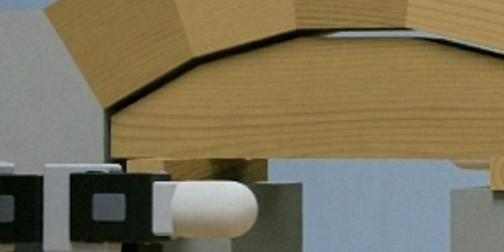

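Emit:
move(arm1={"target": [0.180, -0.113, 0.930, -0.5065, -0.4935, 0.4935, 0.5065], "speed": 0.08}, arm3={"target": [-0.169, 0.043, 0.925, 0.5065, 0.4935, 0.4935, 0.5065], "speed": 0.08}, cameras=["cam_front", "cam_top", "cam_back"])

Emit:
zoom_image(camera="cam_front", region=[150, 180, 350, 280])

Emit:
zoom_image(camera="cam_top", region=[100, 150, 600, 450])

Scene clock: 161.60 s.
Joint torques (N m): arm1=[0.73 -10.52 3.63 1.81 -0.12 -0.13] | arm2=[-0.5 2.55 9.8 2.26 0.1 0.03] | arm3=[-1.44 -7.77 3.79 2.13 -0.13 -0.32] | arm4=[-0.79 2.32 11.69 2.25 0.1 -0.01]
Motor temperatures (°C): arm1=[23 23 28 25 25 22] | arm2=[22 25 49 28 24 25] | arm3=[26 28 27 24 23 24] | arm4=[23 23 49 22 24 24]
Heat: arm1: hottest joint3_rad 28 °C; arm2: hottest joint3_rad 49 °C; arm3: hottest joint2_rad 28 °C; arm4: hottest joint3_rad 49 °C.
move: arm1 off_target; arm3 done
Joint velocities: within noise
arm1.joint_positions: joint1_rad=+0.450 joint2_rad=+1.834 joint3_rad=+0.426 joint4_rad=+1.408 joint5_rad=+0.410 joint6_rad=-0.017 hand_index_mcp=+0.763 hand_index_abd=+0.081 hand_index_pip=+0.577 hand_index_dip=+0.696 hand_middle_mcp=+0.764 hand_middle_abd=-0.077 hand_middle_pip=+0.577 hand_middle_dip=+0.696 hand_ring_mcp=+0.765 hand_ring_abd=+0.001 hand_ring_pip=+0.577 hand_ring_dip=+0.696 hand_thumb_cmc=+0.722 hand_thumb_axl=+0.677 hand_thumb_mcp=+0.225 hand_thumb_ipl=+0.168 hand_current_limit=+0.700 hand_speed=-0.850
arm1.joint_status: not commanded
arm1.hand_state: goal,goal,goal,goal,goal,goal,goal,goal,goal,goal,goal,goal,goal,goal,goal,goal
arm1.index_mcp_current_ma: 13
arm1.index_abd_current_ma: 0
arm1.index_pip_current_ma: 0
arm1.index_dip_current_ma: 0
arm1.middle_mcp_current_ma: 14
arm1.middle_abd_current_ma: 2
arm1.middle_pip_current_ma: 0
arm1.middle_dip_current_ma: 0
arm1.ring_mcp_current_ma: 17
arm1.ring_abd_current_ma: 1
arm1.ring_pip_current_ma: 0
arm1.ring_dip_current_ma: 0
arm1.thumb_cmc_current_ma: 9
arm1.thumb_axl_current_ma: 0
arm1.thumb_mcp_current_ma: -1
arm1.thumb_ipl_current_ma: 0
arm1.hand_goal_index_mcp: 0.754
arm1.hand_goal_index_abd: 0.080
arm1.hand_goal_index_pip: 0.576
arm1.hand_goal_index_dip: 0.696
arm1.hand_goal_middle_mcp: 0.754
arm1.hand_goal_middle_abd: -0.080
arm1.hand_goal_middle_pip: 0.576
arm1.hand_goal_middle_dip: 0.696
arm1.hand_goal_ring_mcp: 0.754
arm1.hand_goal_ring_abd: 0.000
arm1.hand_goal_ring_pip: 0.576
arm1.hand_goal_ring_dip: 0.696
arm1.hand_goal_thumb_cmc: 0.714
arm1.hand_goal_thumb_axl: 0.678
arm1.hand_goal_thumb_mcp: 0.226
arm1.hand_goal_thumb_ipl: 0.168
arm1.hand: x=+0.1865 y=-0.1156 z=+0.9188 quat_wxyz=(-0.502, -0.503, +0.497, +0.498) (m; scene frame)
arm1.hand_target: x=+0.1803 y=-0.1128 z=+0.9301 quat_wxyz=(-0.506, -0.493, +0.493, +0.507) (m; scene frame)
arm1.hand_status: off_target (0.013 m and 1.6 deg from the pose sent, 0.049 m and 2.3 deg at the start)
arm2, arm4: as last shown
arm3.joint_positions: joint1_rad=+0.197 joint2_rad=+1.974 joint3_rad=+0.421 joint4_rad=+1.560 joint5_rad=+0.220 joint6_rad=+0.009 hand_index_mcp=+0.766 hand_index_abd=+0.081 hand_index_pip=+0.577 hand_index_dip=+0.696 hand_middle_mcp=+0.765 hand_middle_abd=-0.077 hand_middle_pip=+0.577 hand_middle_dip=+0.696 hand_ring_mcp=+0.765 hand_ring_abd=+0.001 hand_ring_pip=+0.577 hand_ring_dip=+0.696 hand_thumb_cmc=+0.723 hand_thumb_axl=+0.677 hand_thumb_mcp=+0.225 hand_thumb_ipl=+0.168 hand_current_limit=+0.700 hand_speed=-0.850
arm3.joint_status: not commanded
arm3.hand_state: goal,goal,goal,goal,goal,goal,goal,goal,goal,goal,goal,goal,goal,goal,goal,goal
arm3.index_mcp_current_ma: 11
arm3.index_abd_current_ma: 0
arm3.index_pip_current_ma: 0
arm3.index_dip_current_ma: 0
arm3.middle_mcp_current_ma: 9
arm3.middle_abd_current_ma: 1
arm3.middle_pip_current_ma: 0
arm3.middle_dip_current_ma: 0
arm3.ring_mcp_current_ma: 10
arm3.ring_abd_current_ma: 0
arm3.ring_pip_current_ma: 0
arm3.ring_dip_current_ma: 0
arm3.thumb_cmc_current_ma: 6
arm3.thumb_axl_current_ma: 0
arm3.thumb_mcp_current_ma: 0
arm3.thumb_ipl_current_ma: 0
arm3.hand_goal_index_mcp: 0.754
arm3.hand_goal_index_abd: 0.080
arm3.hand_goal_index_pip: 0.576
arm3.hand_goal_index_dip: 0.696
arm3.hand_goal_middle_mcp: 0.754
arm3.hand_goal_middle_abd: -0.080
arm3.hand_goal_middle_pip: 0.576
arm3.hand_goal_middle_dip: 0.696
arm3.hand_goal_ring_mcp: 0.754
arm3.hand_goal_ring_abd: 0.000
arm3.hand_goal_ring_pip: 0.576
arm3.hand_goal_ring_dip: 0.696
arm3.hand_goal_thumb_cmc: 0.714
arm3.hand_goal_thumb_axl: 0.678
arm3.hand_goal_thumb_mcp: 0.226
arm3.hand_goal_thumb_ipl: 0.168
arm3.hand: x=-0.1739 y=+0.0458 z=+0.9240 quat_wxyz=(+0.498, +0.498, +0.496, +0.508) (m; scene frame)
arm3.hand_target: x=-0.1691 y=+0.0430 z=+0.9249 quat_wxyz=(+0.506, +0.494, +0.494, +0.506) (m; scene frame)
arm3.hand_status: done (0.006 m and 1.2 deg from the pose sent, 0.042 m and 5.3 deg at the start)
pictures: cam_back, cam_front, cam_top

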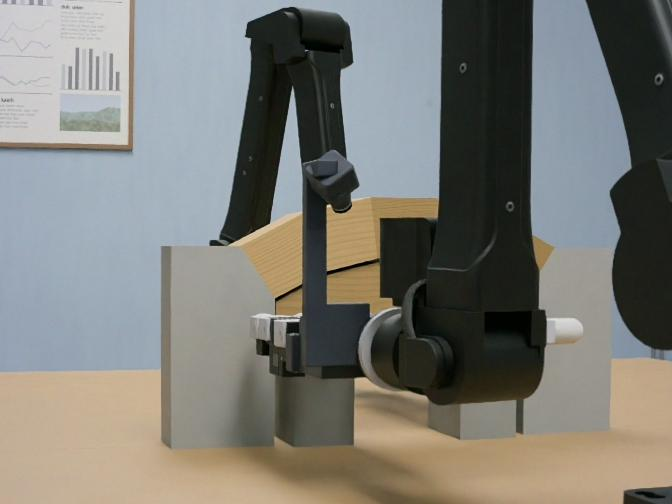

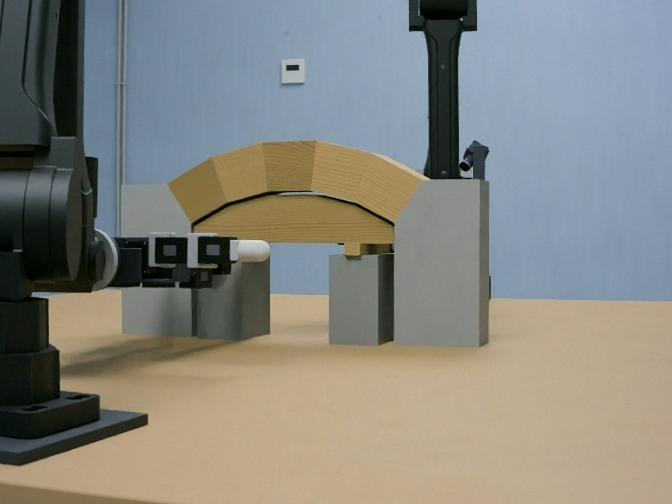

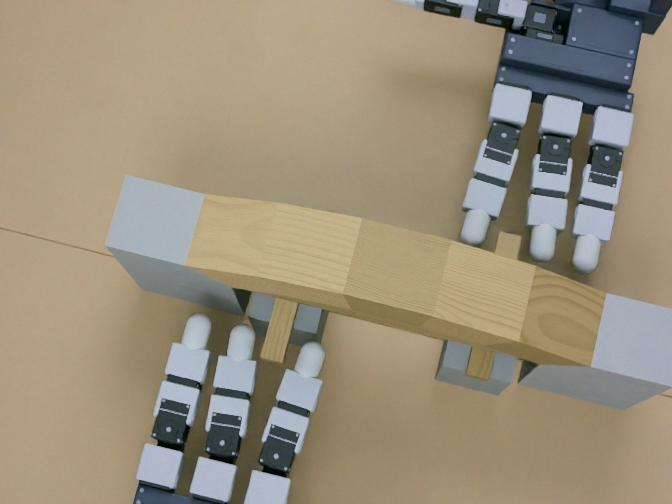

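Scaled by 2.520 from the camera's 672x504 image, which has a finer 960x720 frame.

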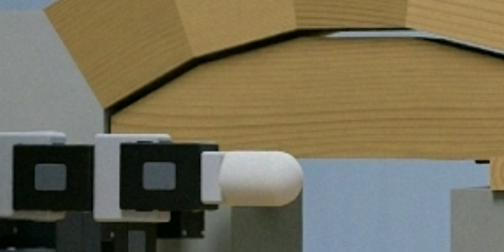

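Scaled by 1.008 from the camera's 672x504 image, which has a finer 960x720 frame.

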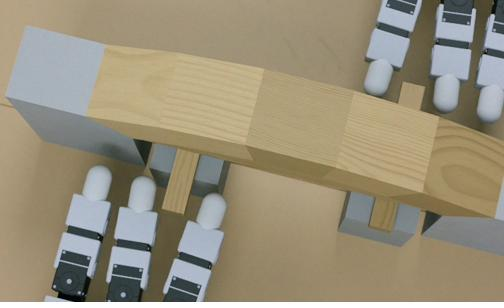

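Emit:
move(arm3={"target": [-0.178, 0.042, 0.909, 0.5065, 0.4935, 0.4935, 0.5065], "speed": 0.05}, cameras=["cam_front", "cam_top", "cam_back"])

Emit:
zoom_image(camera="cam_top", region=[180, 200, 580, 420])

Emit:
zoom_image(camera="cam_back", region=[220, 270, 420, 400])

Scene clock: 176.30 s.
Joint torques (N m): arm1=[0.73 -10.58 3.66 1.84 -0.12 -0.14] | arm2=[-0.44 2.43 9.78 2.19 0.11 0.03] | arm3=[-0.73 -7.88 1.89 2.67 0.12 -0.21] | arm4=[-0.85 1.85 11.63 2.28 0.08 -0.02]
Motor temperatures (°C): arm1=[23 24 28 24 25 22] | arm2=[22 25 49 28 24 25] | arm3=[26 28 27 24 23 24] | arm4=[23 23 49 22 24 24]
Heat: arm1: hottest joint3_rad 28 °C; arm2: hottest joint3_rad 49 °C; arm3: hottest joint2_rad 28 °C; arm4: hottest joint3_rad 49 °C.
move: arm3 off_target
Joint velocities: within noise
arm1, arm2, arm4: as last shown
arm3.joint_positions: joint1_rad=+0.197 joint2_rad=+2.001 joint3_rad=+0.418 joint4_rad=+1.562 joint5_rad=+0.224 joint6_rad=+0.009 hand_index_mcp=+0.766 hand_index_abd=+0.081 hand_index_pip=+0.577 hand_index_dip=+0.696 hand_middle_mcp=+0.765 hand_middle_abd=-0.077 hand_middle_pip=+0.577 hand_middle_dip=+0.696 hand_ring_mcp=+0.765 hand_ring_abd=+0.001 hand_ring_pip=+0.577 hand_ring_dip=+0.696 hand_thumb_cmc=+0.723 hand_thumb_axl=+0.677 hand_thumb_mcp=+0.225 hand_thumb_ipl=+0.168 hand_current_limit=+0.700 hand_speed=-0.850
arm3.joint_status: not commanded
arm3.hand_state: goal,goal,goal,goal,goal,goal,goal,goal,goal,goal,goal,goal,goal,goal,goal,goal
arm3.index_mcp_current_ma: 11
arm3.index_abd_current_ma: 0
arm3.index_pip_current_ma: 0
arm3.index_dip_current_ma: 0
arm3.middle_mcp_current_ma: 9
arm3.middle_abd_current_ma: 1
arm3.middle_pip_current_ma: 0
arm3.middle_dip_current_ma: 0
arm3.ring_mcp_current_ma: 10
arm3.ring_abd_current_ma: 0
arm3.ring_pip_current_ma: 0
arm3.ring_dip_current_ma: 0
arm3.thumb_cmc_current_ma: 6
arm3.thumb_axl_current_ma: 0
arm3.thumb_mcp_current_ma: 0
arm3.thumb_ipl_current_ma: 0
arm3.hand_goal_index_mcp: 0.754
arm3.hand_goal_index_abd: 0.080
arm3.hand_goal_index_pip: 0.576
arm3.hand_goal_index_dip: 0.696
arm3.hand_goal_middle_mcp: 0.754
arm3.hand_goal_middle_abd: -0.080
arm3.hand_goal_middle_pip: 0.576
arm3.hand_goal_middle_dip: 0.696
arm3.hand_goal_ring_mcp: 0.754
arm3.hand_goal_ring_abd: 0.000
arm3.hand_goal_ring_pip: 0.576
arm3.hand_goal_ring_dip: 0.696
arm3.hand_goal_thumb_cmc: 0.714
arm3.hand_goal_thumb_axl: 0.678
arm3.hand_goal_thumb_mcp: 0.226
arm3.hand_goal_thumb_ipl: 0.168
arm3.hand: x=-0.1746 y=+0.0448 z=+0.9109 quat_wxyz=(+0.494, +0.505, +0.504, +0.498) (m; scene frame)
arm3.hand_target: x=-0.1776 y=+0.0421 z=+0.9096 quat_wxyz=(+0.497, +0.505, +0.501, +0.497) (m; scene frame)
arm3.hand_status: off_target (0.005 m and 2.5 deg from the pose sent, 0.016 m and 1.2 deg at the start; a joint's target at an end of its range on 27 of 29 steps)
pictures: cam_back, cam_front, cam_top

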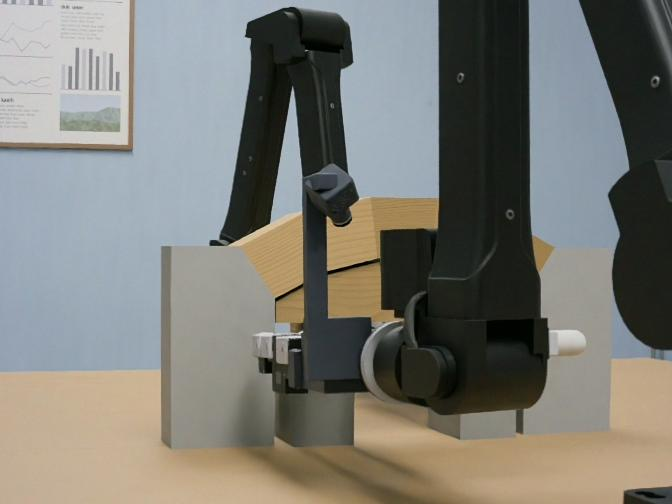

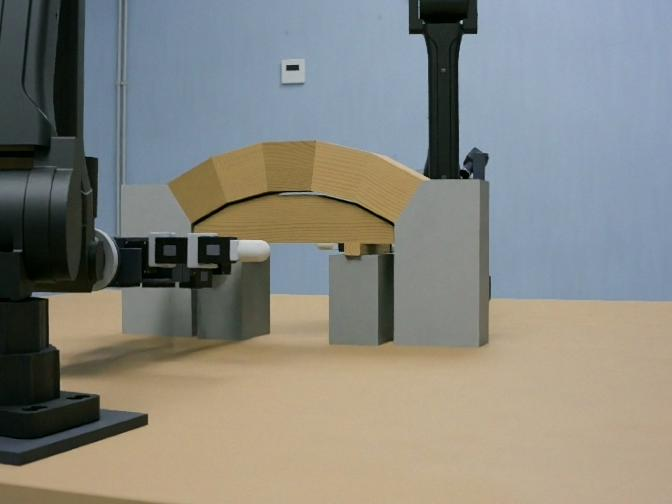

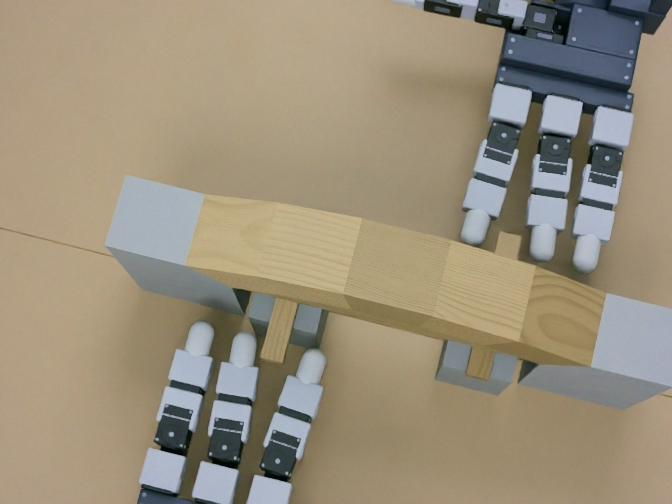

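Scaled by 1.260 from the camera's 672x504 image, which has a finer 960x720 frame.

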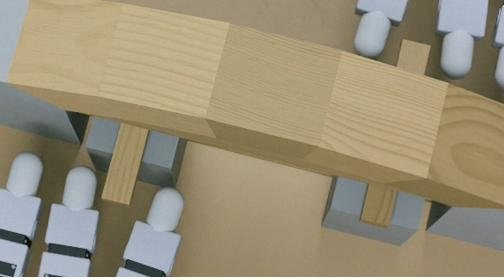

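Scaled by 2.520 from the camera's 672x504 image, which has a finer 960x720 frame.

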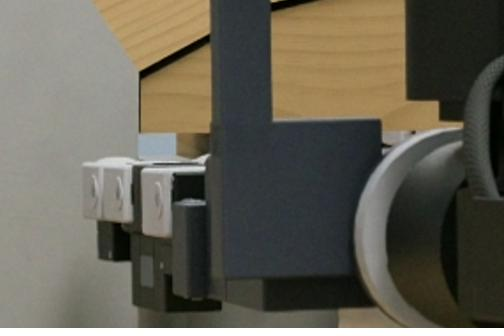

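Emit:
move(arm3={"target": [-0.174, 0.042, 0.920, 0.5065, 0.4935, 0.4935, 0.5065], "speed": 0.05}, cameras=["cam_top"])

Scene clock: 185.53 s.
Joint torques (N m): arm1=[0.67 -10.58 3.63 1.81 -0.12 -0.13] | arm2=[-0.67 2.37 9.8 2.14 0.11 0.04] | arm3=[-1.2 -9.11 2.84 2.65 -0.12 -0.29] | arm4=[-0.56 2.26 11.64 2.29 0.11 -0.04]
Motor temperatures (°C): arm1=[23 24 28 24 25 22] | arm2=[22 25 49 28 24 25] | arm3=[26 28 26 24 23 24] | arm4=[23 23 49 22 24 24]
Heat: arm1: hottest joint3_rad 28 °C; arm2: hottest joint3_rad 49 °C; arm3: hottest joint2_rad 28 °C; arm4: hottest joint3_rad 49 °C.
move: arm3 off_target
Joint velocities: within noise
arm1, arm2, arm4: as last shown
arm3.joint_positions: joint1_rad=+0.197 joint2_rad=+2.001 joint3_rad=+0.418 joint4_rad=+1.562 joint5_rad=+0.222 joint6_rad=+0.009 hand_index_mcp=+0.766 hand_index_abd=+0.081 hand_index_pip=+0.577 hand_index_dip=+0.696 hand_middle_mcp=+0.765 hand_middle_abd=-0.077 hand_middle_pip=+0.577 hand_middle_dip=+0.696 hand_ring_mcp=+0.765 hand_ring_abd=+0.001 hand_ring_pip=+0.577 hand_ring_dip=+0.696 hand_thumb_cmc=+0.723 hand_thumb_axl=+0.677 hand_thumb_mcp=+0.225 hand_thumb_ipl=+0.168 hand_current_limit=+0.700 hand_speed=-0.850
arm3.joint_status: not commanded
arm3.hand_state: goal,goal,goal,goal,goal,goal,goal,goal,goal,goal,goal,goal,goal,goal,goal,goal
arm3.index_mcp_current_ma: 11
arm3.index_abd_current_ma: 0
arm3.index_pip_current_ma: 0
arm3.index_dip_current_ma: 0
arm3.middle_mcp_current_ma: 9
arm3.middle_abd_current_ma: 1
arm3.middle_pip_current_ma: 0
arm3.middle_dip_current_ma: 0
arm3.ring_mcp_current_ma: 10
arm3.ring_abd_current_ma: 0
arm3.ring_pip_current_ma: 0
arm3.ring_dip_current_ma: 0
arm3.thumb_cmc_current_ma: 6
arm3.thumb_axl_current_ma: 0
arm3.thumb_mcp_current_ma: 0
arm3.thumb_ipl_current_ma: 0
arm3.hand_goal_index_mcp: 0.754
arm3.hand_goal_index_abd: 0.080
arm3.hand_goal_index_pip: 0.576
arm3.hand_goal_index_dip: 0.696
arm3.hand_goal_middle_mcp: 0.754
arm3.hand_goal_middle_abd: -0.080
arm3.hand_goal_middle_pip: 0.576
arm3.hand_goal_middle_dip: 0.696
arm3.hand_goal_ring_mcp: 0.754
arm3.hand_goal_ring_abd: 0.000
arm3.hand_goal_ring_pip: 0.576
arm3.hand_goal_ring_dip: 0.696
arm3.hand_goal_thumb_cmc: 0.714
arm3.hand_goal_thumb_axl: 0.678
arm3.hand_goal_thumb_mcp: 0.226
arm3.hand_goal_thumb_ipl: 0.168
arm3.hand: x=-0.1746 y=+0.0452 z=+0.9109 quat_wxyz=(+0.493, +0.504, +0.504, +0.498) (m; scene frame)
arm3.hand_target: x=-0.1739 y=+0.0421 z=+0.9203 quat_wxyz=(+0.504, +0.496, +0.495, +0.504) (m; scene frame)
arm3.hand_status: off_target (0.010 m and 2.5 deg from the pose sent, 0.010 m and 2.5 deg at the start; a joint's target at an end of its range on 17 of 18 steps)
pictures: cam_top

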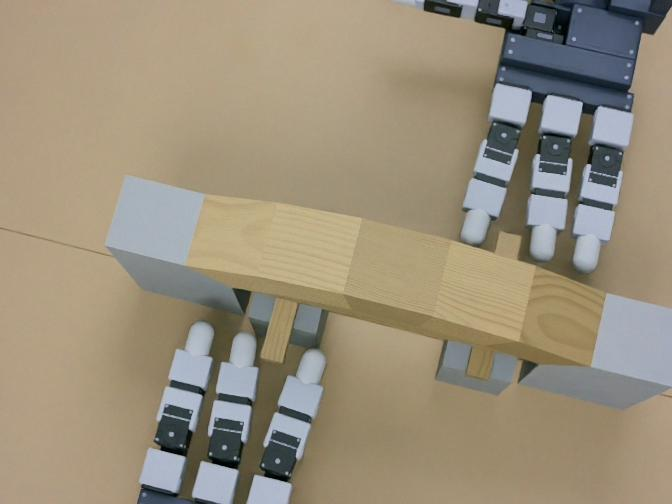

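Emit:
move(arm3={"target": [-0.172, 0.042, 0.929, 0.5065, 0.4935, 0.4935, 0.5065], "speed": 0.06}, cameras=["cam_top"])

Scene clock: 190.93 s.
Joint torques (N m): arm1=[0.67 -10.52 3.6 1.84 -0.12 -0.13] | arm2=[-0.67 2.55 9.78 2.25 0.11 0.03] | arm3=[-1.44 -9.93 3.14 1.77 -0.13 -0.32] | arm4=[-0.67 2.02 11.69 2.17 0.08 -0.01]
Motor temperatures (°C): arm1=[23 24 28 24 25 22] | arm2=[22 25 49 28 24 25] | arm3=[26 28 26 24 23 24] | arm4=[23 23 49 22 24 24]
Heat: arm1: hottest joint3_rad 28 °C; arm2: hottest joint3_rad 49 °C; arm3: hottest joint2_rad 28 °C; arm4: hottest joint3_rad 49 °C.
move: arm3 off_target
Joint velocities: within noise
arm1, arm2, arm4: as last shown
arm3.joint_positions: joint1_rad=+0.197 joint2_rad=+1.984 joint3_rad=+0.418 joint4_rad=+1.562 joint5_rad=+0.219 joint6_rad=+0.009 hand_index_mcp=+0.766 hand_index_abd=+0.081 hand_index_pip=+0.577 hand_index_dip=+0.696 hand_middle_mcp=+0.765 hand_middle_abd=-0.077 hand_middle_pip=+0.577 hand_middle_dip=+0.696 hand_ring_mcp=+0.765 hand_ring_abd=+0.001 hand_ring_pip=+0.577 hand_ring_dip=+0.696 hand_thumb_cmc=+0.723 hand_thumb_axl=+0.677 hand_thumb_mcp=+0.225 hand_thumb_ipl=+0.168 hand_current_limit=+0.700 hand_speed=-0.850
arm3.joint_status: not commanded
arm3.hand_state: goal,goal,goal,goal,goal,goal,goal,goal,goal,goal,goal,goal,goal,goal,goal,goal
arm3.index_mcp_current_ma: 11
arm3.index_abd_current_ma: 0
arm3.index_pip_current_ma: 0
arm3.index_dip_current_ma: 0
arm3.middle_mcp_current_ma: 9
arm3.middle_abd_current_ma: 1
arm3.middle_pip_current_ma: 0
arm3.middle_dip_current_ma: 0
arm3.ring_mcp_current_ma: 10
arm3.ring_abd_current_ma: 0
arm3.ring_pip_current_ma: 0
arm3.ring_dip_current_ma: 0
arm3.thumb_cmc_current_ma: 6
arm3.thumb_axl_current_ma: 0
arm3.thumb_mcp_current_ma: 0
arm3.thumb_ipl_current_ma: 0
arm3.hand_goal_index_mcp: 0.754
arm3.hand_goal_index_abd: 0.080
arm3.hand_goal_index_pip: 0.576
arm3.hand_goal_index_dip: 0.696
arm3.hand_goal_middle_mcp: 0.754
arm3.hand_goal_middle_abd: -0.080
arm3.hand_goal_middle_pip: 0.576
arm3.hand_goal_middle_dip: 0.696
arm3.hand_goal_ring_mcp: 0.754
arm3.hand_goal_ring_abd: 0.000
arm3.hand_goal_ring_pip: 0.576
arm3.hand_goal_ring_dip: 0.696
arm3.hand_goal_thumb_cmc: 0.714
arm3.hand_goal_thumb_axl: 0.678
arm3.hand_goal_thumb_mcp: 0.226
arm3.hand_goal_thumb_ipl: 0.168
arm3.hand: x=-0.1748 y=+0.0454 z=+0.9187 quat_wxyz=(+0.496, +0.500, +0.500, +0.504) (m; scene frame)
arm3.hand_target: x=-0.1722 y=+0.0420 z=+0.9290 quat_wxyz=(+0.507, +0.493, +0.493, +0.506) (m; scene frame)
arm3.hand_status: off_target (0.011 m and 1.7 deg from the pose sent, 0.019 m and 2.5 deg at the start)
pictures: cam_top

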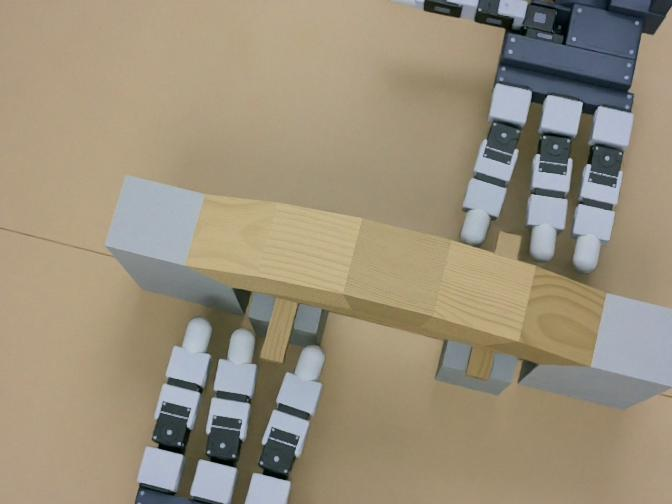

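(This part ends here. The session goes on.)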